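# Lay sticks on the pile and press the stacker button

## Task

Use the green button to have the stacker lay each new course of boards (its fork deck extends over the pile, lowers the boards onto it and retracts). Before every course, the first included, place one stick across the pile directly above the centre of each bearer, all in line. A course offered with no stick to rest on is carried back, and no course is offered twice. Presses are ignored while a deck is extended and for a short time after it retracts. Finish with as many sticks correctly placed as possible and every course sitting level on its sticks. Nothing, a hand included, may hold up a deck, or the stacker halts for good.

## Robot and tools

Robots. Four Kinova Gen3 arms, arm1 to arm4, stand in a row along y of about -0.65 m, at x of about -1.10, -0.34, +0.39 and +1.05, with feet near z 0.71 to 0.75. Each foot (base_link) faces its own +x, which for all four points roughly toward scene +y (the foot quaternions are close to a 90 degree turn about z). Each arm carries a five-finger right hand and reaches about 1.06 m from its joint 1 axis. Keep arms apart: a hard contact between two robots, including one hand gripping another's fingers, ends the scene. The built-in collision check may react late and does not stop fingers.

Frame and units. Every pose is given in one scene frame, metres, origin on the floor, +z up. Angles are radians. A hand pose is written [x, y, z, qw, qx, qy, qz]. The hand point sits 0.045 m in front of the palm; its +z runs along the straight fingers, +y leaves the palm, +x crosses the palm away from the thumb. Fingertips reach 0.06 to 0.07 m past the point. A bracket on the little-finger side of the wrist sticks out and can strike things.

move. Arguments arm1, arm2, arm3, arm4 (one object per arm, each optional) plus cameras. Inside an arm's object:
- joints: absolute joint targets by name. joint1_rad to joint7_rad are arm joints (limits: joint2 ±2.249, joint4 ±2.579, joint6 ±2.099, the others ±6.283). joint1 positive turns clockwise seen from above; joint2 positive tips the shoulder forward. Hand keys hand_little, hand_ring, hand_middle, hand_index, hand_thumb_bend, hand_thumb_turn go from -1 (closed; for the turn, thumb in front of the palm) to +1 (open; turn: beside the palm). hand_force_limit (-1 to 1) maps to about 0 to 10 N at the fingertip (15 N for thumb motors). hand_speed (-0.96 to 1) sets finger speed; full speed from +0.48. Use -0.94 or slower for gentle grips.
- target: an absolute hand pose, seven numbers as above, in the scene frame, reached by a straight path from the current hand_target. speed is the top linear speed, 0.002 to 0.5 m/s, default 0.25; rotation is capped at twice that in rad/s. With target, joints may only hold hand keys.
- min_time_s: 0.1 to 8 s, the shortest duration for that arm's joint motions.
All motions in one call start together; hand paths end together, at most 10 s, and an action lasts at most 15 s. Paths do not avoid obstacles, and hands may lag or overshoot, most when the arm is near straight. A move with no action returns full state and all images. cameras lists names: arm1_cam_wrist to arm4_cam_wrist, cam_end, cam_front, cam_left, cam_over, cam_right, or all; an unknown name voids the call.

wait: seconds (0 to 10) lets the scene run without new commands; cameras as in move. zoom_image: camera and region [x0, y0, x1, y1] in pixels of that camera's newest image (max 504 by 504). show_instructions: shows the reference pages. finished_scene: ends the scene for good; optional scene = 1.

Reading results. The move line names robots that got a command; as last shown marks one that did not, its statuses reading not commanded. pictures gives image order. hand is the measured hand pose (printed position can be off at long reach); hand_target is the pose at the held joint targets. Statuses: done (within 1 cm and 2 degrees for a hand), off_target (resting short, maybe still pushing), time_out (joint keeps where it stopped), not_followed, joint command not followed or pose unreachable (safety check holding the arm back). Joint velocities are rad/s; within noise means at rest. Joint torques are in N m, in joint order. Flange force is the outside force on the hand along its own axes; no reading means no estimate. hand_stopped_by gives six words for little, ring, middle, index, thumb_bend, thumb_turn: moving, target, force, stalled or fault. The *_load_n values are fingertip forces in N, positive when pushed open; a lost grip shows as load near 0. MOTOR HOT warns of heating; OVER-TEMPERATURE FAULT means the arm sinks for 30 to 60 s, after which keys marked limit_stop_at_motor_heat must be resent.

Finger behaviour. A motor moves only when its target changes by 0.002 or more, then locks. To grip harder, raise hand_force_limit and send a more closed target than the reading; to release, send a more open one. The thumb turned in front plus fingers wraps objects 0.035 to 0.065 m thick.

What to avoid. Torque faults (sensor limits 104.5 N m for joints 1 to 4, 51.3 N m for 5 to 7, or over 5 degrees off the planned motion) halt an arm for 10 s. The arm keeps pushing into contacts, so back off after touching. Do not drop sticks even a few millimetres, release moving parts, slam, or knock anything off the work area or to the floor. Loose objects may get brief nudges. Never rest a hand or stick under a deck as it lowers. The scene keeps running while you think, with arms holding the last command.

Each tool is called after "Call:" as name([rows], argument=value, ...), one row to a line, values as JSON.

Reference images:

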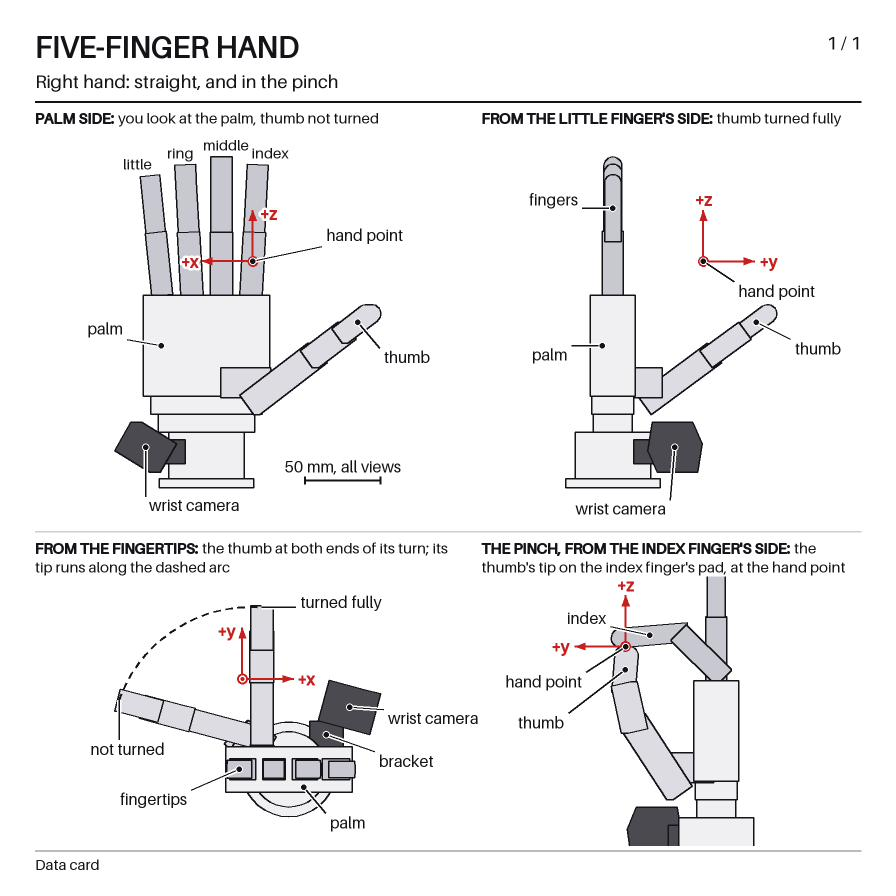

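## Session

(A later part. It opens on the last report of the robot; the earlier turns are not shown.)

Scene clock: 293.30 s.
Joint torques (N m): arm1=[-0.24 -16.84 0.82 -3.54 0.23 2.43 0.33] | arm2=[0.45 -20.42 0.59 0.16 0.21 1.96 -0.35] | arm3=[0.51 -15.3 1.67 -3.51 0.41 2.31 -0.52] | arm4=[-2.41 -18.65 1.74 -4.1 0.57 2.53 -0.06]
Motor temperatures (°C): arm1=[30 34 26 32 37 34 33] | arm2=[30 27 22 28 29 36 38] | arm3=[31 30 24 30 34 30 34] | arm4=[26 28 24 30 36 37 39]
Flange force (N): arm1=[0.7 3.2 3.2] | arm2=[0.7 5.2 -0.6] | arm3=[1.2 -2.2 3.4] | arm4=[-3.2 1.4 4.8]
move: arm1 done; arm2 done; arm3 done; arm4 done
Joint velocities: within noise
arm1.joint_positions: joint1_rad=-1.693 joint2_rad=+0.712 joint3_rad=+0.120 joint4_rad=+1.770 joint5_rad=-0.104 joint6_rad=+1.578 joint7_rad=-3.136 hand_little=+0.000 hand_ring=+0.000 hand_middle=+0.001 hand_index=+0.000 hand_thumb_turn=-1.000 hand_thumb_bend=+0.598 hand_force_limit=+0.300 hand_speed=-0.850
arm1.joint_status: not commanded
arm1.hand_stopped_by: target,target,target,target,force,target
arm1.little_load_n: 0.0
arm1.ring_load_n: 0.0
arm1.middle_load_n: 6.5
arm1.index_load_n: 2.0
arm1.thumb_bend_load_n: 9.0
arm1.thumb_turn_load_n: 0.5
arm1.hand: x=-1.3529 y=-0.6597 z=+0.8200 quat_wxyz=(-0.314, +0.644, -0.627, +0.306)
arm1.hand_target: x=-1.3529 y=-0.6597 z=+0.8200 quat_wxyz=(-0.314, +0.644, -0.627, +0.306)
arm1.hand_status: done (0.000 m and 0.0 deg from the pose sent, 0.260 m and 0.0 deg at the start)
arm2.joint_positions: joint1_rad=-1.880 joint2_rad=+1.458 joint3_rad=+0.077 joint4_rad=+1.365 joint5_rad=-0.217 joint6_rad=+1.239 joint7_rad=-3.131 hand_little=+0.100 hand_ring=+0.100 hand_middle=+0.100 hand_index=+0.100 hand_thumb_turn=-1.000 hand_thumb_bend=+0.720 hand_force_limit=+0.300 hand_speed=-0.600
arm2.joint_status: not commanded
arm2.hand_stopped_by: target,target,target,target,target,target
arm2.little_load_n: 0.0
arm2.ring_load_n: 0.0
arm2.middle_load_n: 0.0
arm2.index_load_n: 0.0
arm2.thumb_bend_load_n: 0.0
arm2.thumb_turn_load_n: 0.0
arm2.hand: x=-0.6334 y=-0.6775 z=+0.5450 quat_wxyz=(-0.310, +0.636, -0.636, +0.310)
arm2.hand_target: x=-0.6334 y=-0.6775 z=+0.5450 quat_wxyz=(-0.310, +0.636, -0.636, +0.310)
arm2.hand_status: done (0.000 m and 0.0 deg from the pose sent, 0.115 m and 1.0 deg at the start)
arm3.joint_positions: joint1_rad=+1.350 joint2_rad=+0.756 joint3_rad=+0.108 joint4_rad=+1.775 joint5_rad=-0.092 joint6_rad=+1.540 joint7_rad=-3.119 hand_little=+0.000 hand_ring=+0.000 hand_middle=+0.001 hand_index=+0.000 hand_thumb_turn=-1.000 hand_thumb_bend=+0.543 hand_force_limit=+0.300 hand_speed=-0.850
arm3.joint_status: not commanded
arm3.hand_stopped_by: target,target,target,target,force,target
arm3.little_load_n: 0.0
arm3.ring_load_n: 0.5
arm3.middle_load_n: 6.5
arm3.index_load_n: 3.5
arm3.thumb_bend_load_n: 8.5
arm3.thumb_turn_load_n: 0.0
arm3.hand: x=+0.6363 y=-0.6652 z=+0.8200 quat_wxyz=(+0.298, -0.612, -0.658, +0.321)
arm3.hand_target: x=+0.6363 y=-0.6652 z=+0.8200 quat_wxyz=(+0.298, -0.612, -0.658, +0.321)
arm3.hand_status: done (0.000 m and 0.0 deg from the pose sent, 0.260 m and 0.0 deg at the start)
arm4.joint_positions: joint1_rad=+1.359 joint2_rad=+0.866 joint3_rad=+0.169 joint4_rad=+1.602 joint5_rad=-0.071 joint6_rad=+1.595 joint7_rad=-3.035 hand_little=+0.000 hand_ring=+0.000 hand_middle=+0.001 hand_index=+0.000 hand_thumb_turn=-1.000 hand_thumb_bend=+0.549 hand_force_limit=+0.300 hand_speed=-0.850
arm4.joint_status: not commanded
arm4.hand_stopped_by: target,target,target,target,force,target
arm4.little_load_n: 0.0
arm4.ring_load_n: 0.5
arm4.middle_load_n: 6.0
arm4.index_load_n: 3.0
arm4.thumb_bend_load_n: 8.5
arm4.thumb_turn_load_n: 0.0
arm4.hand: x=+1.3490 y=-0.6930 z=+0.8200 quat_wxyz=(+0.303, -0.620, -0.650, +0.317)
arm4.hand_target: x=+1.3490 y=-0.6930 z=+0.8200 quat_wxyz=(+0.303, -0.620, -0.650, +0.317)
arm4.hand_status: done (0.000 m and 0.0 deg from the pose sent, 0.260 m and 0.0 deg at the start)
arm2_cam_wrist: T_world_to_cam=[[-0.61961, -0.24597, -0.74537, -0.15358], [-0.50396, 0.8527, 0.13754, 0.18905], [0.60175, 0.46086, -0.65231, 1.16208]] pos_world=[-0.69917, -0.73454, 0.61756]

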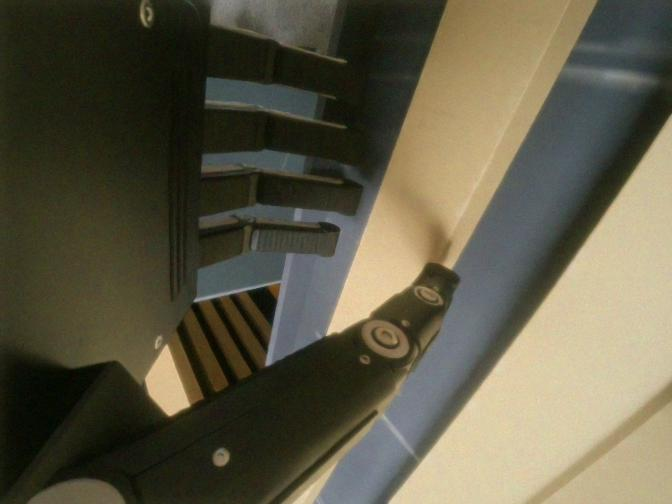

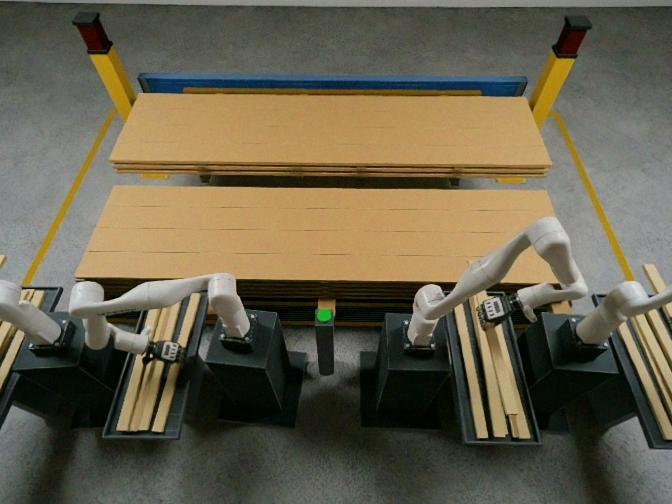

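Call:
move(arm1={"target": [-1.18, -0.28, 0.82, 0, 0, 0.8988, -0.4384], "speed": 0.25}, arm2={"target": [-0.6334, -0.6775, 0.530, 0.31, -0.6355, 0.6355, -0.31], "speed": 0.05}, arm3={"target": [0.45, -0.28, 0.82, 0, 0, 0.8988, -0.4384], "speed": 0.25}, arm4={"target": [1.12, -0.28, 0.82, 0, 0, 0.8988, -0.4384], "speed": 0.25}, cameras=["arm2_cam_wrist", "cam_over"])

Scene clock: 297.73 s.
Joint torques (N m): arm1=[-0.25 -22.26 3.39 -4.98 0.45 2.36 0.35] | arm2=[0.45 -20.42 0.56 0.15 0.21 1.96 -0.37] | arm3=[0.9 -19.96 -0.38 -5.31 0.01 2.3 -0.53] | arm4=[-2.25 -21.47 -0.76 -5.26 -0.02 2.51 -0.11]
Motor temperatures (°C): arm1=[30 34 26 32 37 34 33] | arm2=[30 27 22 28 29 36 38] | arm3=[31 30 24 30 34 30 34] | arm4=[26 29 24 30 36 37 39]
Flange force (N): arm1=[0.7 3.5 2.2] | arm2=[0.6 5.0 -0.5] | arm3=[1.1 -3.2 4.1] | arm4=[-2.7 -0.7 6.4]
move: arm1 done; arm2 done; arm3 done; arm4 done
Joint velocities: within noise
arm1.joint_positions: joint1_rad=-0.406 joint2_rad=+1.024 joint3_rad=+0.575 joint4_rad=+1.175 joint5_rad=-0.445 joint6_rad=+1.984 joint7_rad=-3.025 hand_little=+0.000 hand_ring=+0.000 hand_middle=+0.001 hand_index=+0.000 hand_thumb_turn=-1.000 hand_thumb_bend=+0.598 hand_force_limit=+0.300 hand_speed=-0.850
arm1.joint_status: not commanded
arm1.hand_stopped_by: target,target,target,target,force,target
arm1.little_load_n: 0.0
arm1.ring_load_n: 0.0
arm1.middle_load_n: 6.5
arm1.index_load_n: 1.5
arm1.thumb_bend_load_n: 9.0
arm1.thumb_turn_load_n: 0.5
arm1.hand: x=-1.1800 y=-0.2800 z=+0.8200 quat_wxyz=(+0.000, +0.000, -0.899, +0.438)
arm1.hand_target: x=-1.1800 y=-0.2800 z=+0.8200 quat_wxyz=(+0.000, +0.000, -0.899, +0.438)
arm1.hand_status: done (0.000 m and 0.0 deg from the pose sent, 0.417 m and 91.5 deg at the start)
arm2.joint_positions: joint1_rad=-1.879 joint2_rad=+1.492 joint3_rad=+0.076 joint4_rad=+1.335 joint5_rad=-0.218 joint6_rad=+1.234 joint7_rad=-3.131 hand_little=+0.100 hand_ring=+0.100 hand_middle=+0.100 hand_index=+0.100 hand_thumb_turn=-1.000 hand_thumb_bend=+0.720 hand_force_limit=+0.300 hand_speed=-0.600
arm2.joint_status: not commanded
arm2.hand_stopped_by: target,target,target,target,target,target
arm2.little_load_n: 0.0
arm2.ring_load_n: 0.0
arm2.middle_load_n: 0.5
arm2.index_load_n: 0.0
arm2.thumb_bend_load_n: 0.0
arm2.thumb_turn_load_n: 0.0
arm2.hand: x=-0.6334 y=-0.6775 z=+0.5300 quat_wxyz=(-0.310, +0.636, -0.636, +0.310)
arm2.hand_target: x=-0.6334 y=-0.6775 z=+0.5300 quat_wxyz=(-0.310, +0.636, -0.636, +0.310)
arm2.hand_status: done (0.000 m and 0.0 deg from the pose sent, 0.015 m and 0.0 deg at the start)
arm3.joint_positions: joint1_rad=+0.183 joint2_rad=+0.982 joint3_rad=-0.346 joint4_rad=+1.234 joint5_rad=+0.167 joint6_rad=+1.877 joint7_rad=-3.311 hand_little=+0.000 hand_ring=+0.000 hand_middle=+0.001 hand_index=+0.000 hand_thumb_turn=-1.000 hand_thumb_bend=+0.543 hand_force_limit=+0.300 hand_speed=-0.850
arm3.joint_status: not commanded
arm3.hand_stopped_by: target,target,target,target,force,target
arm3.little_load_n: 0.0
arm3.ring_load_n: 0.5
arm3.middle_load_n: 6.5
arm3.index_load_n: 4.0
arm3.thumb_bend_load_n: 8.5
arm3.thumb_turn_load_n: 0.0
arm3.hand: x=+0.4500 y=-0.2800 z=+0.8200 quat_wxyz=(+0.000, +0.000, -0.899, +0.438)
arm3.hand_target: x=+0.4500 y=-0.2800 z=+0.8200 quat_wxyz=(+0.000, +0.000, -0.899, +0.438)
arm3.hand_status: done (0.000 m and 0.0 deg from the pose sent, 0.428 m and 85.8 deg at the start)
arm4.joint_positions: joint1_rad=+0.118 joint2_rad=+0.990 joint3_rad=-0.297 joint4_rad=+1.290 joint5_rad=+0.166 joint6_rad=+1.803 joint7_rad=-3.286 hand_little=+0.000 hand_ring=+0.000 hand_middle=+0.001 hand_index=+0.000 hand_thumb_turn=-1.000 hand_thumb_bend=+0.549 hand_force_limit=+0.300 hand_speed=-0.850
arm4.joint_status: not commanded
arm4.hand_stopped_by: target,target,target,target,force,target
arm4.little_load_n: 0.0
arm4.ring_load_n: 0.5
arm4.middle_load_n: 5.5
arm4.index_load_n: 3.0
arm4.thumb_bend_load_n: 9.0
arm4.thumb_turn_load_n: 0.0
arm4.hand: x=+1.1200 y=-0.2800 z=+0.8200 quat_wxyz=(+0.000, +0.000, -0.899, +0.438)
arm4.hand_target: x=+1.1200 y=-0.2800 z=+0.8200 quat_wxyz=(+0.000, +0.000, -0.899, +0.438)
arm4.hand_status: done (0.000 m and 0.0 deg from the pose sent, 0.472 m and 87.3 deg at the start)
arm2_cam_wrist: T_world_to_cam=[[-0.61951, -0.2459, -0.74548, -0.16457], [-0.50399, 0.85268, 0.13757, 0.19106], [0.60183, 0.46094, -0.65218, 1.15233]] pos_world=[-0.69917, -0.73454, 0.60256]

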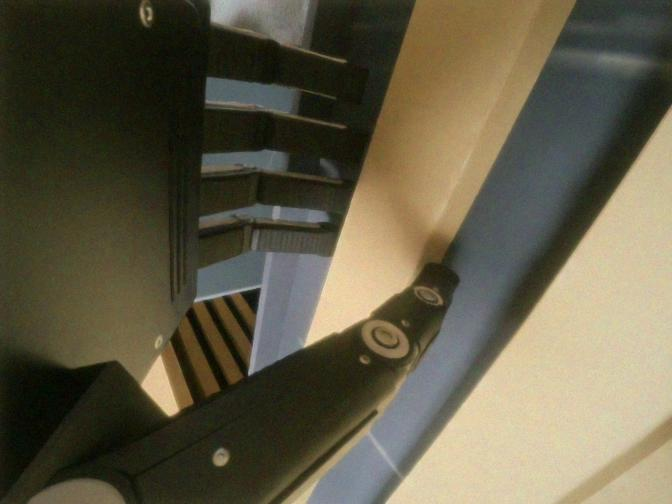

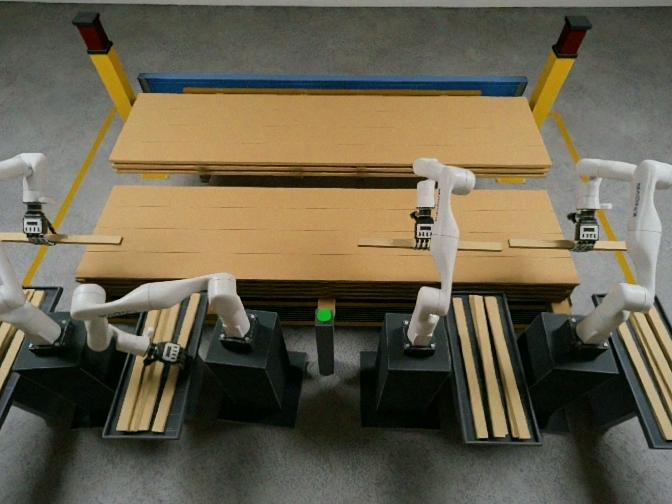

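Call:
move(arm1={"target": [-1.2165, -0.0165, 0.76, 0.3070, -0.6294, -0.6416, 0.3130], "speed": 0.2}, arm2={"target": [-0.6334, -0.6775, 0.5225, 0.31, -0.6355, 0.6355, -0.31], "speed": 0.03}, arm3={"target": [0.6085, 0.015, 0.76, 0.3130, -0.6416, 0.6294, -0.3070], "speed": 0.2}, arm4={"target": [1.2145, 0.0055, 0.76, 0.3130, -0.6416, 0.6294, -0.3070], "speed": 0.2}, cameras=["arm2_cam_wrist", "cam_over", "cam_end"])

Call:
zoom_image(camera="cam_end", region=[100, 130, 580, 400])

Call:
zoom_image(camera="cam_over", region=[30, 140, 130, 290])

Call:
zoom_image(camera="cam_over", region=[400, 130, 500, 280])

Call:
zoom_image(camera="cam_over", region=[530, 130, 630, 280])

Scene clock: 302.80 s.
Joint torques (N m): arm1=[-0.15 -28.25 0.86 -7.12 -1.94 1.07 0.35] | arm2=[0.63 -8.98 1.3 -11.28 -0.24 -13.51 0.16] | arm3=[1.01 -24.31 1.36 -7.76 2.13 1.19 -0.55] | arm4=[-2.26 -25.53 0.99 -7.34 2.1 1.65 -0.11]
Motor temperatures (°C): arm1=[30 34 26 32 37 34 33] | arm2=[30 27 22 28 29 36 38] | arm3=[31 30 24 30 34 30 34] | arm4=[26 29 24 30 36 37 39]
Flange force (N): arm1=[3.9 3.3 2.0] | arm2=[0.3 -40.8 -29.9] | arm3=[5.1 -0.5 -1.6] | arm4=[4.6 -0.4 4.4]
move: arm1 done; arm2 done; arm3 done; arm4 done
Joint velocities: within noise
arm1.joint_positions: joint1_rad=+0.040 joint2_rad=+1.287 joint3_rad=+0.517 joint4_rad=+0.704 joint5_rad=-1.368 joint6_rad=+1.606 joint7_rad=-4.242 hand_little=+0.000 hand_ring=+0.000 hand_middle=+0.001 hand_index=+0.000 hand_thumb_turn=-1.000 hand_thumb_bend=+0.598 hand_force_limit=+0.300 hand_speed=-0.850
arm1.joint_status: not commanded
arm1.hand_stopped_by: target,target,target,target,force,target
arm1.little_load_n: 0.0
arm1.ring_load_n: 0.0
arm1.middle_load_n: 6.5
arm1.index_load_n: 1.5
arm1.thumb_bend_load_n: 9.0
arm1.thumb_turn_load_n: 0.5
arm1.hand: x=-1.2165 y=-0.0165 z=+0.7600 quat_wxyz=(+0.307, -0.629, -0.642, +0.313)
arm1.hand_target: x=-1.2165 y=-0.0165 z=+0.7600 quat_wxyz=(+0.307, -0.629, -0.642, +0.313)
arm1.hand_status: done (0.000 m and 0.0 deg from the pose sent, 0.273 m and 88.9 deg at the start; a joint's target at an end of its range on 9 of 137 steps)
arm2.joint_positions: joint1_rad=-1.878 joint2_rad=+1.510 joint3_rad=+0.076 joint4_rad=+1.320 joint5_rad=-0.218 joint6_rad=+1.233 joint7_rad=-3.132 hand_little=+0.100 hand_ring=+0.100 hand_middle=+0.100 hand_index=+0.100 hand_thumb_turn=-1.000 hand_thumb_bend=+0.720 hand_force_limit=+0.300 hand_speed=-0.600
arm2.joint_status: not commanded
arm2.hand_stopped_by: target,target,target,target,target,target
arm2.little_load_n: 0.0
arm2.ring_load_n: 0.0
arm2.middle_load_n: 0.0
arm2.index_load_n: 0.0
arm2.thumb_bend_load_n: 0.0
arm2.thumb_turn_load_n: 0.0
arm2.hand: x=-0.6334 y=-0.6775 z=+0.5225 quat_wxyz=(-0.310, +0.636, -0.636, +0.310)
arm2.hand_target: x=-0.6334 y=-0.6775 z=+0.5225 quat_wxyz=(-0.310, +0.636, -0.636, +0.310)
arm2.hand_status: done (0.000 m and 0.0 deg from the pose sent, 0.008 m and 0.0 deg at the start)
arm3.joint_positions: joint1_rad=+0.102 joint2_rad=+1.158 joint3_rad=-0.319 joint4_rad=+1.032 joint5_rad=+1.244 joint6_rad=+1.360 joint7_rad=-2.134 hand_little=+0.000 hand_ring=+0.000 hand_middle=+0.001 hand_index=+0.000 hand_thumb_turn=-1.000 hand_thumb_bend=+0.543 hand_force_limit=+0.300 hand_speed=-0.850
arm3.joint_status: not commanded
arm3.hand_stopped_by: target,target,target,target,force,target
arm3.little_load_n: 0.0
arm3.ring_load_n: 0.5
arm3.middle_load_n: 6.5
arm3.index_load_n: 4.0
arm3.thumb_bend_load_n: 8.5
arm3.thumb_turn_load_n: 0.0
arm3.hand: x=+0.6085 y=+0.0150 z=+0.7600 quat_wxyz=(-0.313, +0.642, -0.629, +0.307)
arm3.hand_target: x=+0.6085 y=+0.0150 z=+0.7600 quat_wxyz=(-0.313, +0.642, -0.629, +0.307)
arm3.hand_status: done (0.000 m and 0.0 deg from the pose sent, 0.340 m and 91.1 deg at the start)
arm4.joint_positions: joint1_rad=-0.051 joint2_rad=+1.152 joint3_rad=-0.289 joint4_rad=+1.127 joint5_rad=+1.209 joint6_rad=+1.370 joint7_rad=-2.266 hand_little=+0.000 hand_ring=+0.000 hand_middle=+0.001 hand_index=+0.000 hand_thumb_turn=-1.000 hand_thumb_bend=+0.549 hand_force_limit=+0.300 hand_speed=-0.850
arm4.joint_status: not commanded
arm4.hand_stopped_by: target,target,target,target,force,target
arm4.little_load_n: 0.0
arm4.ring_load_n: 0.5
arm4.middle_load_n: 6.0
arm4.index_load_n: 3.0
arm4.thumb_bend_load_n: 8.5
arm4.thumb_turn_load_n: 0.0
arm4.hand: x=+1.2145 y=+0.0055 z=+0.7600 quat_wxyz=(-0.313, +0.642, -0.629, +0.307)
arm4.hand_target: x=+1.2145 y=+0.0055 z=+0.7600 quat_wxyz=(-0.313, +0.642, -0.629, +0.307)
arm4.hand_status: done (0.000 m and 0.0 deg from the pose sent, 0.307 m and 91.1 deg at the start)
pictures: arm2_cam_wrist, cam_end, cam_over
arm2_cam_wrist: T_world_to_cam=[[-0.61951, -0.2459, -0.74548, -0.17017], [-0.50399, 0.85268, 0.13757, 0.19209], [0.60183, 0.46094, -0.65218, 1.14744]] pos_world=[-0.69917, -0.73454, 0.59506]

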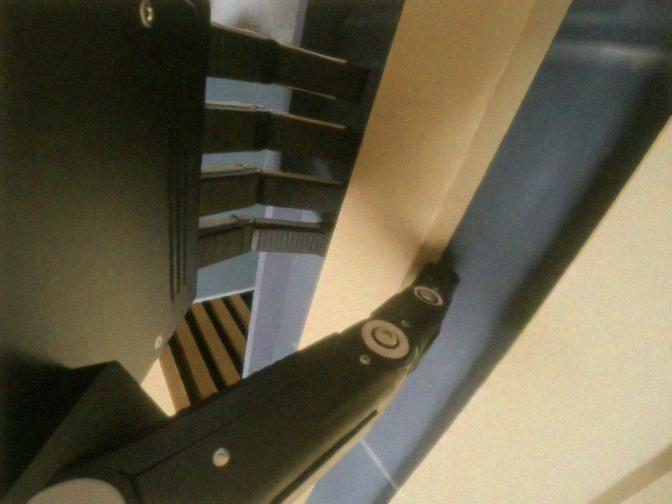

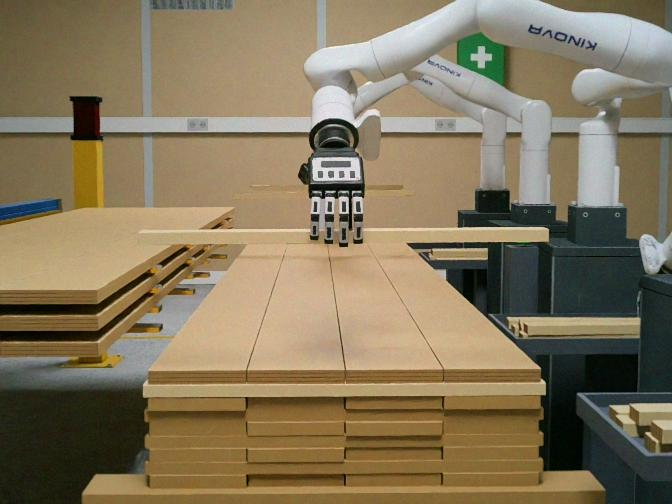

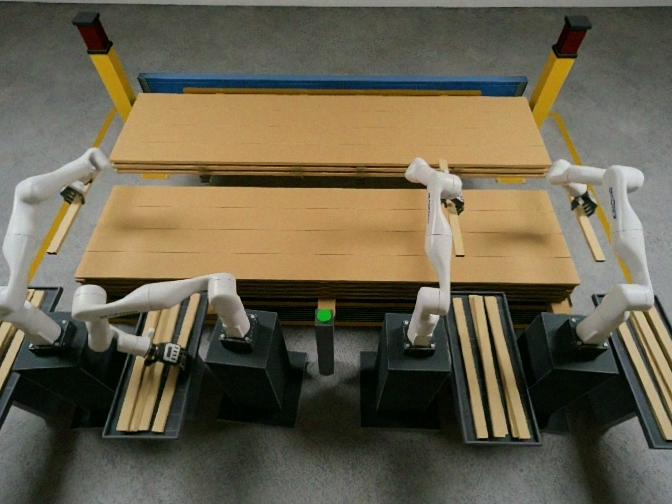

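Scaled by 1.050 from the camera's image (finer frame: 960x720).

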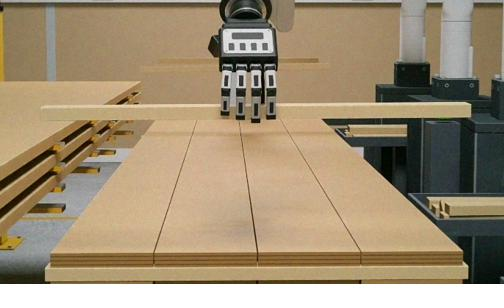

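Scaled by 3.360 from the camera's image (finer frame: 960x720).

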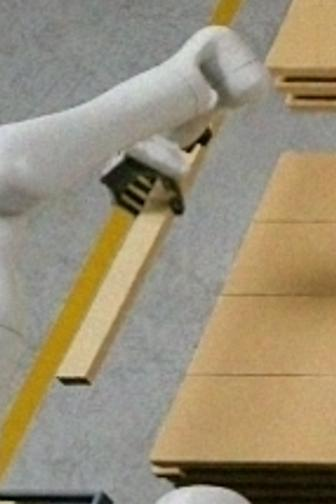

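Scaled by 3.360 from the camera's image (finer frame: 960x720).

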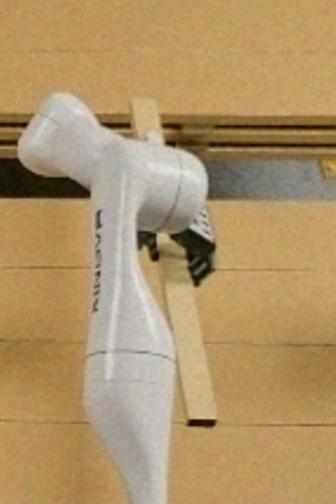

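Scaled by 3.360 from the camera's image (finer frame: 960x720).

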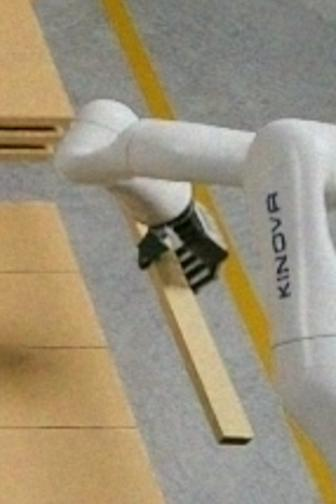

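Call:
move(arm2={"target": [-0.6334, -0.6775, 0.5255, 0.31, -0.6355, 0.6355, -0.31], "speed": 0.03, "joints": {"hand_index": 0.0, "hand_middle": 0.0, "hand_ring": 0.0, "hand_little": 0.0, "hand_speed": -0.6, "hand_force_limit": -0.4}})

Scene clock: 304.07 s.
Joint torques (N m): arm1=[-0.12 -28.25 0.86 -7.2 -1.94 1.07 0.37] | arm2=[0.46 -20.43 0.58 0.18 0.2 1.98 -0.36] | arm3=[0.96 -24.32 1.38 -7.74 2.18 1.22 -0.49] | arm4=[-2.26 -25.64 1.02 -7.43 2.11 1.65 -0.13]
Motor temperatures (°C): arm1=[30 34 26 32 37 34 33] | arm2=[30 27 22 28 29 36 38] | arm3=[31 30 24 30 34 30 34] | arm4=[26 29 24 30 36 37 39]
Flange force (N): arm1=[3.3 3.2 2.2] | arm2=[0.7 5.1 -0.4] | arm3=[5.2 -0.4 -1.6] | arm4=[4.8 -0.3 4.4]
move: arm2 off_target
Joint velocities: within noise
arm1, arm3, arm4: as last shown
arm2.joint_positions: joint1_rad=-1.878 joint2_rad=+1.503 joint3_rad=+0.076 joint4_rad=+1.326 joint5_rad=-0.218 joint6_rad=+1.233 joint7_rad=-3.131 hand_little=+0.000 hand_ring=+0.000 hand_middle=+0.068 hand_index=+0.000 hand_thumb_turn=-1.000 hand_thumb_bend=+0.720 hand_force_limit=-0.400 hand_speed=-0.600
arm2.joint_status: hand_middle off_target (ended at +0.068, target +0.000); the others done
arm2.hand_stopped_by: target,target,force,target,target,target
arm2.little_load_n: 0.0
arm2.ring_load_n: 0.0
arm2.middle_load_n: 0.0
arm2.index_load_n: 0.0
arm2.thumb_bend_load_n: 0.0
arm2.thumb_turn_load_n: 0.5
arm2.hand: x=-0.6334 y=-0.6775 z=+0.5255 quat_wxyz=(-0.310, +0.636, -0.636, +0.310)
arm2.hand_target: x=-0.6334 y=-0.6775 z=+0.5255 quat_wxyz=(-0.310, +0.636, -0.636, +0.310)
arm2.hand_status: done (0.000 m and 0.0 deg from the pose sent, 0.003 m and 0.0 deg at the start)
arm4.ring_load_n: 0.0
arm4.index_load_n: 3.5
pictures: none

Call:
move(arm2={"joints": {"hand_middle": -0.003, "hand_speed": -0.6, "hand_force_limit": -0.4}})

Call:
move(arm2={"joints": {"hand_thumb_bend": 0.2, "hand_force_limit": 0.3, "hand_speed": -0.85}}, cameras=["arm2_cam_wrist"])

Scene clock: 304.83 s.
Joint torques (N m): arm1=[-0.12 -28.23 0.88 -7.15 -1.96 1.07 0.35] | arm2=[0.44 -20.41 0.54 0.16 0.21 1.94 -0.36] | arm3=[0.98 -24.36 1.31 -7.75 2.18 1.23 -0.52] | arm4=[-2.21 -25.63 1.11 -7.33 2.15 1.65 -0.11]
Motor temperatures (°C): arm1=[30 34 26 32 37 34 33] | arm2=[30 27 22 28 29 36 38] | arm3=[31 30 24 30 34 30 34] | arm4=[26 29 24 30 36 37 39]
Flange force (N): arm1=[3.5 3.2 2.1] | arm2=[0.6 5.0 -0.5] | arm3=[5.1 -0.4 -1.5] | arm4=[4.3 -0.2 4.3]
move: arm2 done
Joint velocities: within noise
arm1, arm3, arm4: as last shown
arm2.joint_positions: joint1_rad=-1.878 joint2_rad=+1.503 joint3_rad=+0.076 joint4_rad=+1.326 joint5_rad=-0.218 joint6_rad=+1.233 joint7_rad=-3.131 hand_little=+0.000 hand_ring=+0.000 hand_middle=-0.002 hand_index=+0.000 hand_thumb_turn=-1.000 hand_thumb_bend=+0.720 hand_force_limit=-0.400 hand_speed=-0.600
arm2.joint_status: all done
arm2.hand_stopped_by: target,target,target,target,target,target
arm2.little_load_n: 0.0
arm2.ring_load_n: 0.0
arm2.middle_load_n: 0.0
arm2.index_load_n: 0.0
arm2.thumb_bend_load_n: 0.0
arm2.thumb_turn_load_n: 0.0
arm2.hand: x=-0.6334 y=-0.6775 z=+0.5255 quat_wxyz=(-0.310, +0.636, -0.636, +0.310)
arm2.hand_target: x=-0.6334 y=-0.6775 z=+0.5255 quat_wxyz=(-0.310, +0.636, -0.636, +0.310)
arm2.hand_status: not commanded
arm3.ring_load_n: 0.0
arm4.index_load_n: 3.0
pictures: none

Scene clock: 307.17 s.
Joint torques (N m): arm1=[-0.14 -28.19 0.88 -7.2 -1.93 1.09 0.35] | arm2=[0.36 -18.75 0.35 0.61 0.16 1.67 -0.35] | arm3=[0.99 -24.3 1.38 -7.75 2.16 1.21 -0.52] | arm4=[-2.23 -25.62 1 -7.4 2.13 1.61 -0.09]
Motor temperatures (°C): arm1=[30 35 26 32 37 34 33] | arm2=[30 27 22 28 29 36 38] | arm3=[31 30 24 30 34 30 34] | arm4=[26 29 24 30 36 37 39]
Flange force (N): arm1=[3.0 3.2 2.2] | arm2=[0.6 3.6 -3.5] | arm3=[5.2 -0.5 -1.6] | arm4=[4.7 -0.2 4.4]
move: arm2 off_target
Joint velocities: within noise
arm1, arm3, arm4: as last shown
arm2.joint_positions: joint1_rad=-1.878 joint2_rad=+1.503 joint3_rad=+0.076 joint4_rad=+1.326 joint5_rad=-0.218 joint6_rad=+1.233 joint7_rad=-3.131 hand_little=+0.000 hand_ring=+0.000 hand_middle=-0.001 hand_index=+0.000 hand_thumb_turn=-1.000 hand_thumb_bend=+0.606 hand_force_limit=+0.300 hand_speed=-0.850
arm2.joint_status: hand_thumb_bend off_target (ended at +0.606, target +0.200); the others done
arm2.hand_stopped_by: target,target,target,target,force,target
arm2.little_load_n: 0.0
arm2.ring_load_n: 0.0
arm2.middle_load_n: 6.5
arm2.index_load_n: 1.0
arm2.thumb_bend_load_n: 10.0
arm2.thumb_turn_load_n: 0.5
arm2.hand: x=-0.6334 y=-0.6775 z=+0.5255 quat_wxyz=(-0.310, +0.636, -0.636, +0.310)
arm2.hand_target: x=-0.6334 y=-0.6775 z=+0.5255 quat_wxyz=(-0.310, +0.636, -0.636, +0.310)
arm2.hand_status: not commanded
arm3.thumb_turn_load_n: -0.5
arm4.ring_load_n: 0.5
arm4.index_load_n: 2.5
arm2_cam_wrist: T_world_to_cam=[[-0.61951, -0.2459, -0.74548, -0.16795], [-0.50399, 0.85268, 0.13757, 0.19176], [0.60183, 0.46094, -0.65218, 1.14944]] pos_world=[-0.69917, -0.73464, 0.59806]

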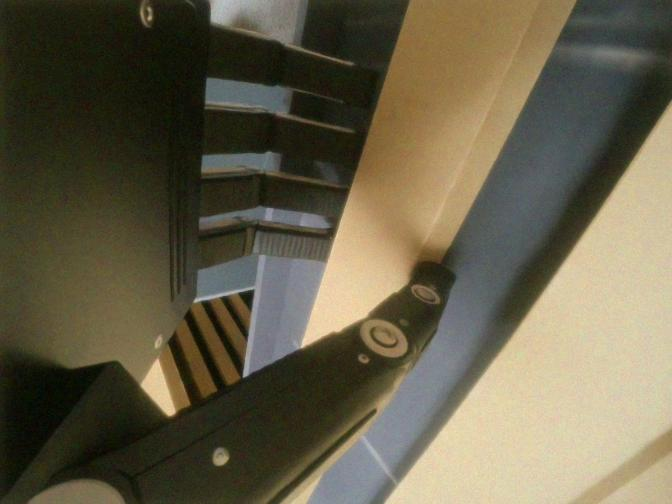

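Call:
move(arm1={"target": [-1.2165, -0.0205, 0.62, 0.3070, -0.6294, -0.6416, 0.3130], "speed": 0.15}, arm2={"target": [-0.6334, -0.6775, 0.56, 0.31, -0.6355, 0.6355, -0.31], "speed": 0.04}, arm3={"target": [0.6065, 0.003, 0.62, 0.3130, -0.6416, 0.6294, -0.3070], "speed": 0.15}, arm4={"target": [1.2125, 0.0135, 0.62, 0.3130, -0.6416, 0.6294, -0.3070], "speed": 0.15})

Call:
move(arm2={"target": [-0.6334, -0.6775, 0.82, 0.31, -0.6355, 0.6355, -0.31], "speed": 0.2}, cameras=["cam_end", "cam_over", "cam_right", "cam_left", "arm2_cam_wrist"])

Call:
zoom_image(camera="cam_over", region=[50, 160, 150, 300])

Call:
zoom_image(camera="cam_over", region=[400, 150, 500, 300])

Call:
zoom_image(camera="cam_over", region=[510, 150, 610, 300])

Call:
zoom_image(camera="cam_right", region=[330, 210, 600, 420])

Call:
zoom_image(camera="cam_end", region=[100, 180, 580, 440])

Scene clock: 310.43 s.
Joint torques (N m): arm1=[-0.12 -28.44 0.59 -6.85 -1.8 1.33 0.34] | arm2=[0.44 -20.88 0.63 0.26 0.23 2.3 -0.39] | arm3=[0.99 -24.5 1.67 -6.66 1.89 1.52 -0.54] | arm4=[-2.31 -26.45 1.46 -6.75 1.93 1.84 -0.07]
Motor temperatures (°C): arm1=[30 35 26 32 37 34 33] | arm2=[30 27 22 28 29 36 38] | arm3=[31 30 24 30 34 30 34] | arm4=[26 29 24 30 36 37 39]
Flange force (N): arm1=[2.2 3.5 2.6] | arm2=[0.6 6.3 0.4] | arm3=[3.7 -1.3 -2.4] | arm4=[4.8 -1.0 3.8]
move: arm1 done; arm2 done; arm3 done; arm4 done
Joint velocities: within noise
arm1.joint_positions: joint1_rad=+0.059 joint2_rad=+1.510 joint3_rad=+0.487 joint4_rad=+0.640 joint5_rad=-1.406 joint6_rad=+1.493 joint7_rad=-4.119 hand_little=+0.000 hand_ring=+0.000 hand_middle=+0.001 hand_index=+0.000 hand_thumb_turn=-1.000 hand_thumb_bend=+0.598 hand_force_limit=+0.300 hand_speed=-0.850
arm1.joint_status: not commanded
arm1.hand_stopped_by: target,target,target,target,force,target
arm1.little_load_n: 0.0
arm1.ring_load_n: 0.0
arm1.middle_load_n: 6.5
arm1.index_load_n: 1.5
arm1.thumb_bend_load_n: 8.5
arm1.thumb_turn_load_n: 0.5
arm1.hand: x=-1.2165 y=-0.0205 z=+0.6200 quat_wxyz=(+0.307, -0.629, -0.642, +0.313)
arm1.hand_target: x=-1.2165 y=-0.0205 z=+0.6200 quat_wxyz=(+0.307, -0.629, -0.642, +0.313)
arm1.hand_status: done (0.000 m and 0.0 deg from the pose sent, 0.140 m and 0.0 deg at the start)
arm2.joint_positions: joint1_rad=-1.881 joint2_rad=+1.423 joint3_rad=+0.079 joint4_rad=+1.393 joint5_rad=-0.215 joint6_rad=+1.246 joint7_rad=-3.131 hand_little=+0.000 hand_ring=+0.000 hand_middle=-0.001 hand_index=+0.000 hand_thumb_turn=-1.000 hand_thumb_bend=+0.606 hand_force_limit=+0.300 hand_speed=-0.850
arm2.joint_status: not commanded
arm2.hand_stopped_by: target,target,target,target,force,target
arm2.little_load_n: 0.0
arm2.ring_load_n: 0.0
arm2.middle_load_n: 8.0
arm2.index_load_n: 1.5
arm2.thumb_bend_load_n: 8.5
arm2.thumb_turn_load_n: 0.5
arm2.hand: x=-0.6334 y=-0.6775 z=+0.5600 quat_wxyz=(-0.310, +0.636, -0.636, +0.310)
arm2.hand_target: x=-0.6334 y=-0.6775 z=+0.5600 quat_wxyz=(-0.310, +0.636, -0.636, +0.310)
arm2.hand_status: done (0.000 m and 0.0 deg from the pose sent, 0.034 m and 0.0 deg at the start)
arm3.joint_positions: joint1_rad=+0.081 joint2_rad=+1.382 joint3_rad=-0.282 joint4_rad=+1.011 joint5_rad=+1.316 joint6_rad=+1.254 joint7_rad=-2.317 hand_little=+0.000 hand_ring=+0.000 hand_middle=+0.001 hand_index=+0.000 hand_thumb_turn=-1.000 hand_thumb_bend=+0.543 hand_force_limit=+0.300 hand_speed=-0.850
arm3.joint_status: not commanded
arm3.hand_stopped_by: target,target,target,target,force,target
arm3.little_load_n: 0.0
arm3.ring_load_n: 0.5
arm3.middle_load_n: 6.5
arm3.index_load_n: 4.0
arm3.thumb_bend_load_n: 8.5
arm3.thumb_turn_load_n: 0.0
arm3.hand: x=+0.6065 y=+0.0030 z=+0.6200 quat_wxyz=(-0.313, +0.642, -0.629, +0.307)
arm3.hand_target: x=+0.6065 y=+0.0030 z=+0.6200 quat_wxyz=(-0.313, +0.642, -0.629, +0.307)
arm3.hand_status: done (0.000 m and 0.0 deg from the pose sent, 0.141 m and 0.0 deg at the start)
arm4.joint_positions: joint1_rad=-0.079 joint2_rad=+1.428 joint3_rad=-0.258 joint4_rad=+0.967 joint5_rad=+1.263 joint6_rad=+1.292 joint7_rad=-2.362 hand_little=+0.000 hand_ring=+0.000 hand_middle=+0.001 hand_index=+0.000 hand_thumb_turn=-1.000 hand_thumb_bend=+0.549 hand_force_limit=+0.300 hand_speed=-0.850
arm4.joint_status: not commanded
arm4.hand_stopped_by: target,target,target,target,force,target
arm4.little_load_n: 0.0
arm4.ring_load_n: 0.5
arm4.middle_load_n: 6.0
arm4.index_load_n: 2.5
arm4.thumb_bend_load_n: 8.5
arm4.thumb_turn_load_n: 0.0
arm4.hand: x=+1.2125 y=+0.0135 z=+0.6200 quat_wxyz=(-0.313, +0.642, -0.629, +0.307)
arm4.hand_target: x=+1.2125 y=+0.0135 z=+0.6200 quat_wxyz=(-0.313, +0.642, -0.629, +0.307)
arm4.hand_status: done (0.000 m and 0.0 deg from the pose sent, 0.140 m and 0.0 deg at the start)
pictures: none

Scene clock: 312.37 s.
Joint torques (N m): arm1=[-0.14 -28.41 0.55 -6.76 -1.79 1.34 0.34] | arm2=[0.45 -19.03 0.73 -2.23 0.19 2.29 -0.38] | arm3=[0.99 -24.55 1.65 -6.7 1.85 1.56 -0.51] | arm4=[-2.25 -26.45 1.5 -6.77 1.9 1.8 -0.09]
Motor temperatures (°C): arm1=[30 35 26 32 37 34 33] | arm2=[30 27 22 28 29 36 38] | arm3=[31 30 24 30 34 30 34] | arm4=[26 29 24 30 36 37 39]
Flange force (N): arm1=[2.9 3.6 2.5] | arm2=[0.9 5.4 -1.5] | arm3=[4.0 -1.2 -2.3] | arm4=[4.8 -1.0 3.7]
move: arm2 done
Joint velocities: within noise
arm1, arm3, arm4: as last shown
arm1.little_load_n: -0.5
arm1.thumb_bend_load_n: 9.0
arm2.joint_positions: joint1_rad=-1.904 joint2_rad=+0.876 joint3_rad=+0.117 joint4_rad=+1.596 joint5_rad=-0.179 joint6_rad=+1.590 joint7_rad=-3.169 hand_little=+0.000 hand_ring=+0.000 hand_middle=-0.001 hand_index=+0.000 hand_thumb_turn=-1.000 hand_thumb_bend=+0.606 hand_force_limit=+0.300 hand_speed=-0.850
arm2.joint_status: not commanded
arm2.hand_stopped_by: target,target,target,target,force,target
arm2.little_load_n: 0.0
arm2.ring_load_n: 0.0
arm2.middle_load_n: 8.0
arm2.index_load_n: 1.5
arm2.thumb_bend_load_n: 8.5
arm2.thumb_turn_load_n: 0.5
arm2.hand: x=-0.6334 y=-0.6775 z=+0.8200 quat_wxyz=(-0.310, +0.636, -0.636, +0.310)
arm2.hand_target: x=-0.6334 y=-0.6775 z=+0.8200 quat_wxyz=(-0.310, +0.636, -0.636, +0.310)
arm2.hand_status: done (0.000 m and 0.0 deg from the pose sent, 0.260 m and 0.0 deg at the start)
arm3.little_load_n: 0.5
arm4.joint_positions: joint1_rad=-0.079 joint2_rad=+1.428 joint3_rad=-0.258 joint4_rad=+0.967 joint5_rad=+1.262 joint6_rad=+1.292 joint7_rad=-2.362 hand_little=+0.000 hand_ring=+0.000 hand_middle=+0.001 hand_index=+0.000 hand_thumb_turn=-1.000 hand_thumb_bend=+0.549 hand_force_limit=+0.300 hand_speed=-0.850
arm4.ring_load_n: 0.0
arm4.index_load_n: 3.0
pictures: arm2_cam_wrist, cam_end, cam_left, cam_over, cam_right
arm2_cam_wrist: T_world_to_cam=[[-0.6196, -0.24596, -0.74539, 0.05141], [-0.50401, 0.85266, 0.1376, 0.1512], [0.60172, 0.46094, -0.65228, 1.34152]] pos_world=[-0.69917, -0.73464, 0.89256]

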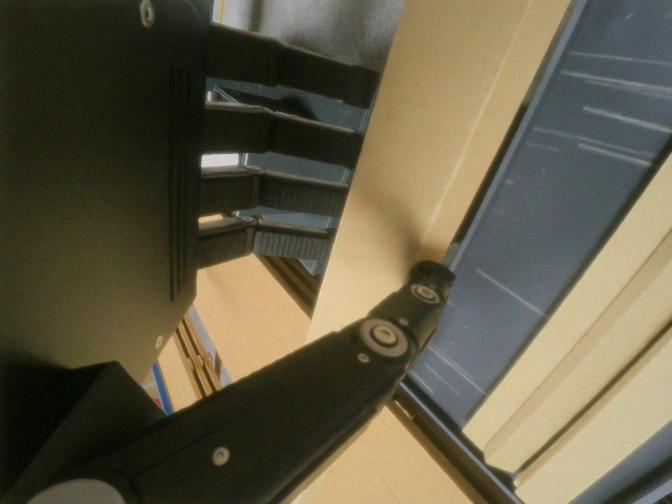

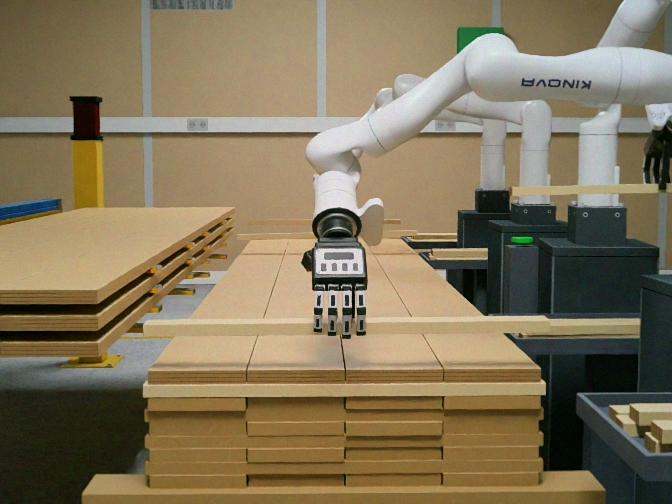

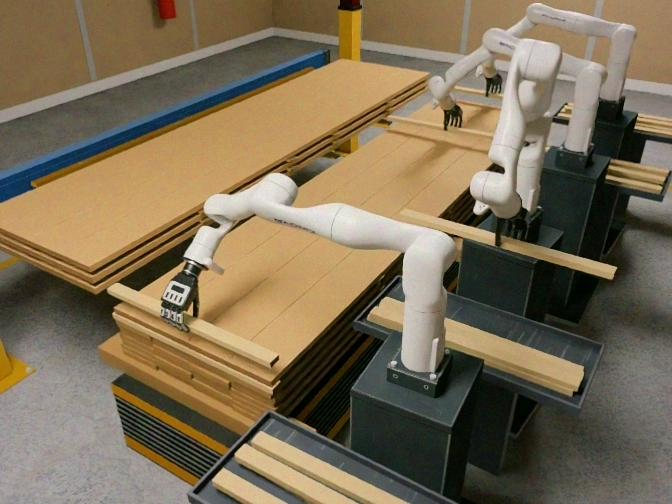

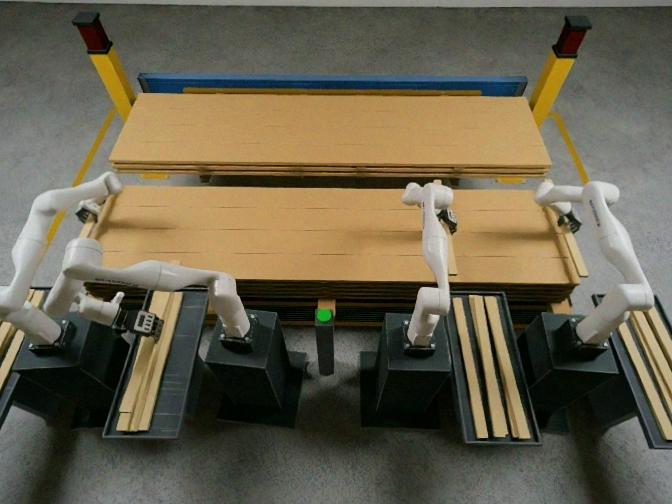

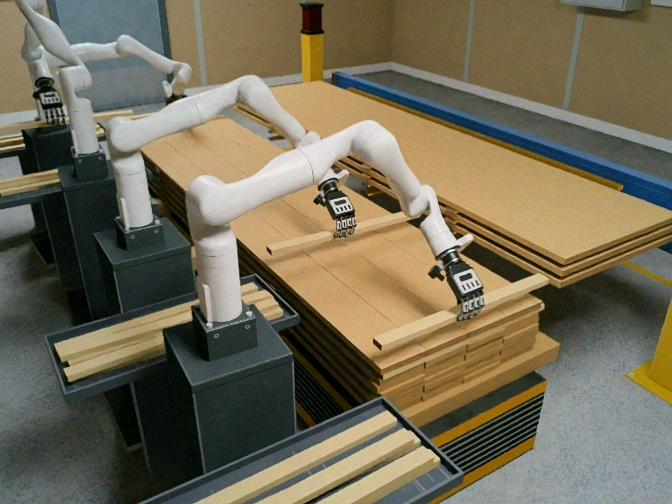

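Scaled by 3.600 from the camera's image (finer frame: 960x720).

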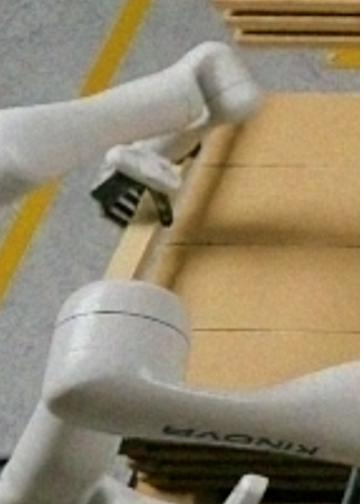

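Scaled by 3.360 from the camera's image (finer frame: 960x720).

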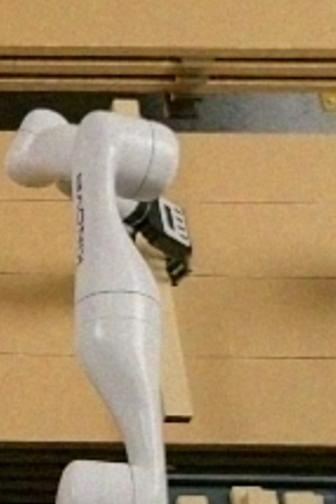

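Scaled by 3.360 from the camera's image (finer frame: 960x720).

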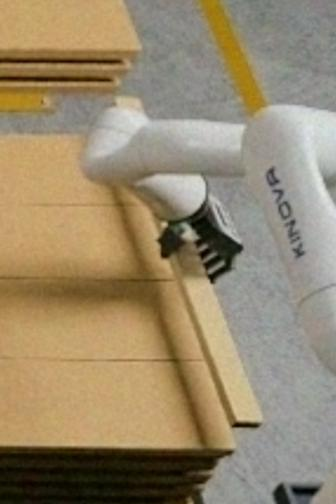

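Scaled by 1.867 from the camera's image (finer frame: 960x720).

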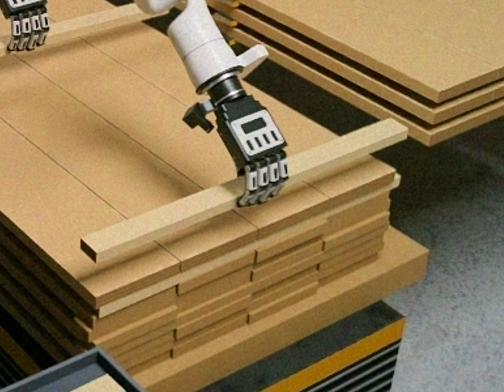

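Scaled by 1.050 from the camera's image (finer frame: 960x720).

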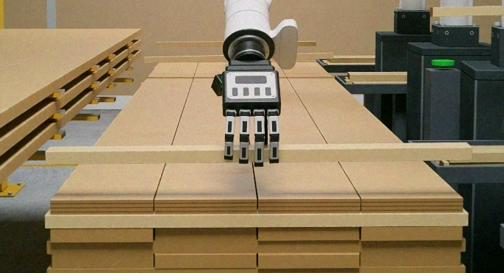

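Call:
move(arm2={"target":[-0.45,-0.28,0.82,0,0,0.8988,-0.4384],"speed":0.25}, arm1={"target":[-1.2165,-0.0205,0.58,0.3070,-0.6294,-0.6416,0.3130],"speed":0.06}, arm3={"target":[0.6065,0.003,0.58,0.3130,-0.6416,0.6294,-0.3070],"speed":0.06}, arm4={"target":[1.2125,0.0135,0.58,0.3130,-0.6416,0.6294,-0.3070],"speed":0.06}, cameras=["cam_over","cam_right","cam_end"])

Scene clock: 317.97 s.
Joint torques (N m): arm1=[-0.11 -28.46 0.21 -6.82 -1.78 1.34 0.36] | arm2=[0.4 -22.04 3 -3.08 0.4 2.28 -0.38] | arm3=[1.01 -24.58 1.81 -6.59 1.8 1.58 -0.53] | arm4=[-2.17 -26.5 1.61 -6.66 1.97 1.85 -0.08]
Motor temperatures (°C): arm1=[30 35 26 32 37 34 33] | arm2=[30 27 22 28 29 36 38] | arm3=[31 31 24 30 34 30 34] | arm4=[26 30 24 30 37 37 39]
Flange force (N): arm1=[2.9 3.7 2.6] | arm2=[1.6 5.9 -2.2] | arm3=[4.1 -1.5 -2.6] | arm4=[4.8 -1.2 3.4]
move: arm1 done; arm2 done; arm3 done; arm4 done
Joint velocities: within noise
arm1.joint_positions: joint1_rad=+0.074 joint2_rad=+1.595 joint3_rad=+0.480 joint4_rad=+0.561 joint5_rad=-1.416 joint6_rad=+1.469 joint7_rad=-4.120 hand_little=+0.000 hand_ring=+0.000 hand_middle=+0.001 hand_index=+0.000 hand_thumb_turn=-1.000 hand_thumb_bend=+0.598 hand_force_limit=+0.300 hand_speed=-0.850
arm1.joint_status: not commanded
arm1.hand_stopped_by: target,target,target,target,force,target
arm1.little_load_n: 0.0
arm1.ring_load_n: 0.0
arm1.middle_load_n: 6.5
arm1.index_load_n: 1.5
arm1.thumb_bend_load_n: 8.5
arm1.thumb_turn_load_n: 0.5
arm1.hand: x=-1.2165 y=-0.0205 z=+0.5800 quat_wxyz=(+0.307, -0.629, -0.642, +0.313)
arm1.hand_target: x=-1.2165 y=-0.0205 z=+0.5800 quat_wxyz=(+0.307, -0.629, -0.642, +0.313)
arm1.hand_status: done (0.000 m and 0.0 deg from the pose sent, 0.040 m and 0.0 deg at the start)
arm2.joint_positions: joint1_rad=-0.639 joint2_rad=+1.080 joint3_rad=+0.533 joint4_rad=+1.238 joint5_rad=-0.502 joint6_rad=+1.878 joint7_rad=-3.072 hand_little=+0.000 hand_ring=+0.000 hand_middle=-0.001 hand_index=+0.000 hand_thumb_turn=-1.000 hand_thumb_bend=+0.606 hand_force_limit=+0.300 hand_speed=-0.850
arm2.joint_status: not commanded
arm2.hand_stopped_by: target,target,target,target,force,target
arm2.little_load_n: 0.5
arm2.ring_load_n: 0.0
arm2.middle_load_n: 8.0
arm2.index_load_n: 1.5
arm2.thumb_bend_load_n: 8.5
arm2.thumb_turn_load_n: 0.0
arm2.hand: x=-0.4500 y=-0.2800 z=+0.8200 quat_wxyz=(+0.000, +0.000, -0.899, +0.438)
arm2.hand_target: x=-0.4500 y=-0.2800 z=+0.8200 quat_wxyz=(+0.000, +0.000, -0.899, +0.438)
arm2.hand_status: done (0.000 m and 0.0 deg from the pose sent, 0.438 m and 90.0 deg at the start)
arm3.joint_positions: joint1_rad=+0.072 joint2_rad=+1.464 joint3_rad=-0.273 joint4_rad=+0.953 joint5_rad=+1.329 joint6_rad=+1.234 joint7_rad=-2.337 hand_little=+0.000 hand_ring=+0.000 hand_middle=+0.001 hand_index=+0.000 hand_thumb_turn=-1.000 hand_thumb_bend=+0.543 hand_force_limit=+0.300 hand_speed=-0.850
arm3.joint_status: not commanded
arm3.hand_stopped_by: target,target,target,target,force,target
arm3.little_load_n: 0.0
arm3.ring_load_n: 0.5
arm3.middle_load_n: 6.0
arm3.index_load_n: 4.0
arm3.thumb_bend_load_n: 8.5
arm3.thumb_turn_load_n: 0.0
arm3.hand: x=+0.6065 y=+0.0030 z=+0.5800 quat_wxyz=(-0.313, +0.642, -0.629, +0.307)
arm3.hand_target: x=+0.6065 y=+0.0030 z=+0.5800 quat_wxyz=(-0.313, +0.642, -0.629, +0.307)
arm3.hand_status: done (0.000 m and 0.0 deg from the pose sent, 0.040 m and 0.0 deg at the start)
arm4.joint_positions: joint1_rad=-0.087 joint2_rad=+1.514 joint3_rad=-0.251 joint4_rad=+0.897 joint5_rad=+1.272 joint6_rad=+1.274 joint7_rad=-2.373 hand_little=+0.000 hand_ring=+0.000 hand_middle=+0.001 hand_index=+0.000 hand_thumb_turn=-1.000 hand_thumb_bend=+0.549 hand_force_limit=+0.300 hand_speed=-0.850
arm4.joint_status: not commanded
arm4.hand_stopped_by: target,target,target,target,force,target
arm4.little_load_n: 0.0
arm4.ring_load_n: 0.0
arm4.middle_load_n: 6.0
arm4.index_load_n: 3.0
arm4.thumb_bend_load_n: 8.5
arm4.thumb_turn_load_n: 0.0
arm4.hand: x=+1.2125 y=+0.0135 z=+0.5800 quat_wxyz=(-0.313, +0.642, -0.629, +0.307)
arm4.hand_target: x=+1.2125 y=+0.0135 z=+0.5800 quat_wxyz=(-0.313, +0.642, -0.629, +0.307)
arm4.hand_status: done (0.000 m and 0.0 deg from the pose sent, 0.040 m and 0.0 deg at the start)
pictures: cam_end, cam_over, cam_right

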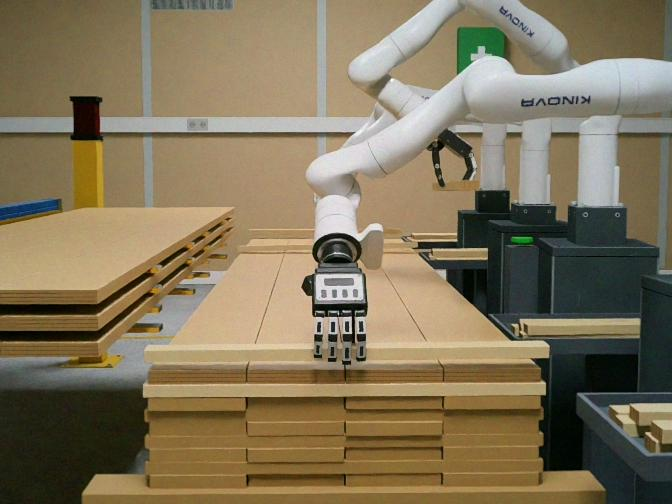

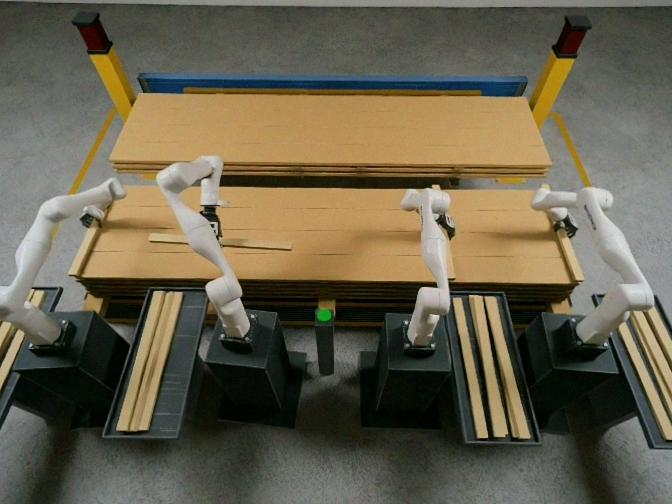

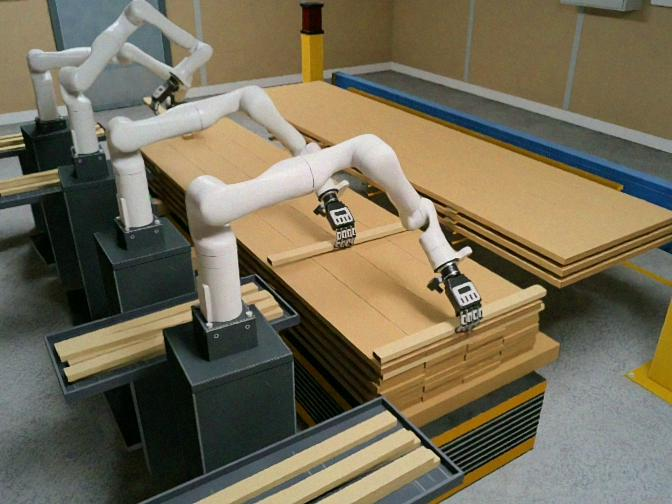

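Call:
zoom_image(camera="cam_over", region=[60, 170, 230, 300])

Call:
zoom_image(camera="cam_over", region=[420, 170, 590, 300])

Call:
zoom_image(camera="cam_end", region=[140, 330, 560, 420])

Scaled by 2.965 from the camera's image (finer frame: 960x720).

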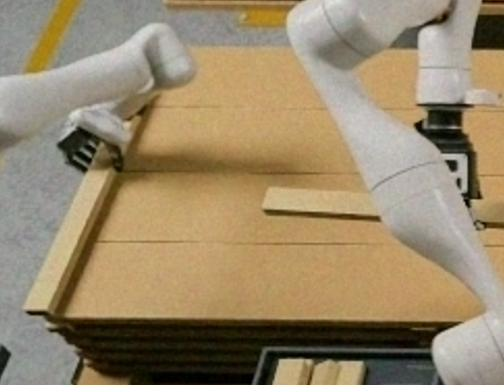

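Scaled by 2.965 from the camera's image (finer frame: 960x720).

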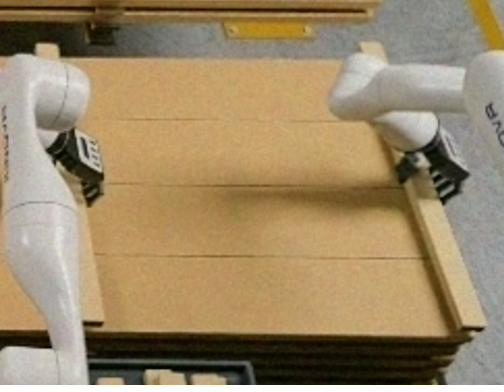

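Scaled by 1.200 from the camera's image (finer frame: 960x720).

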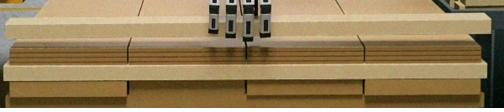

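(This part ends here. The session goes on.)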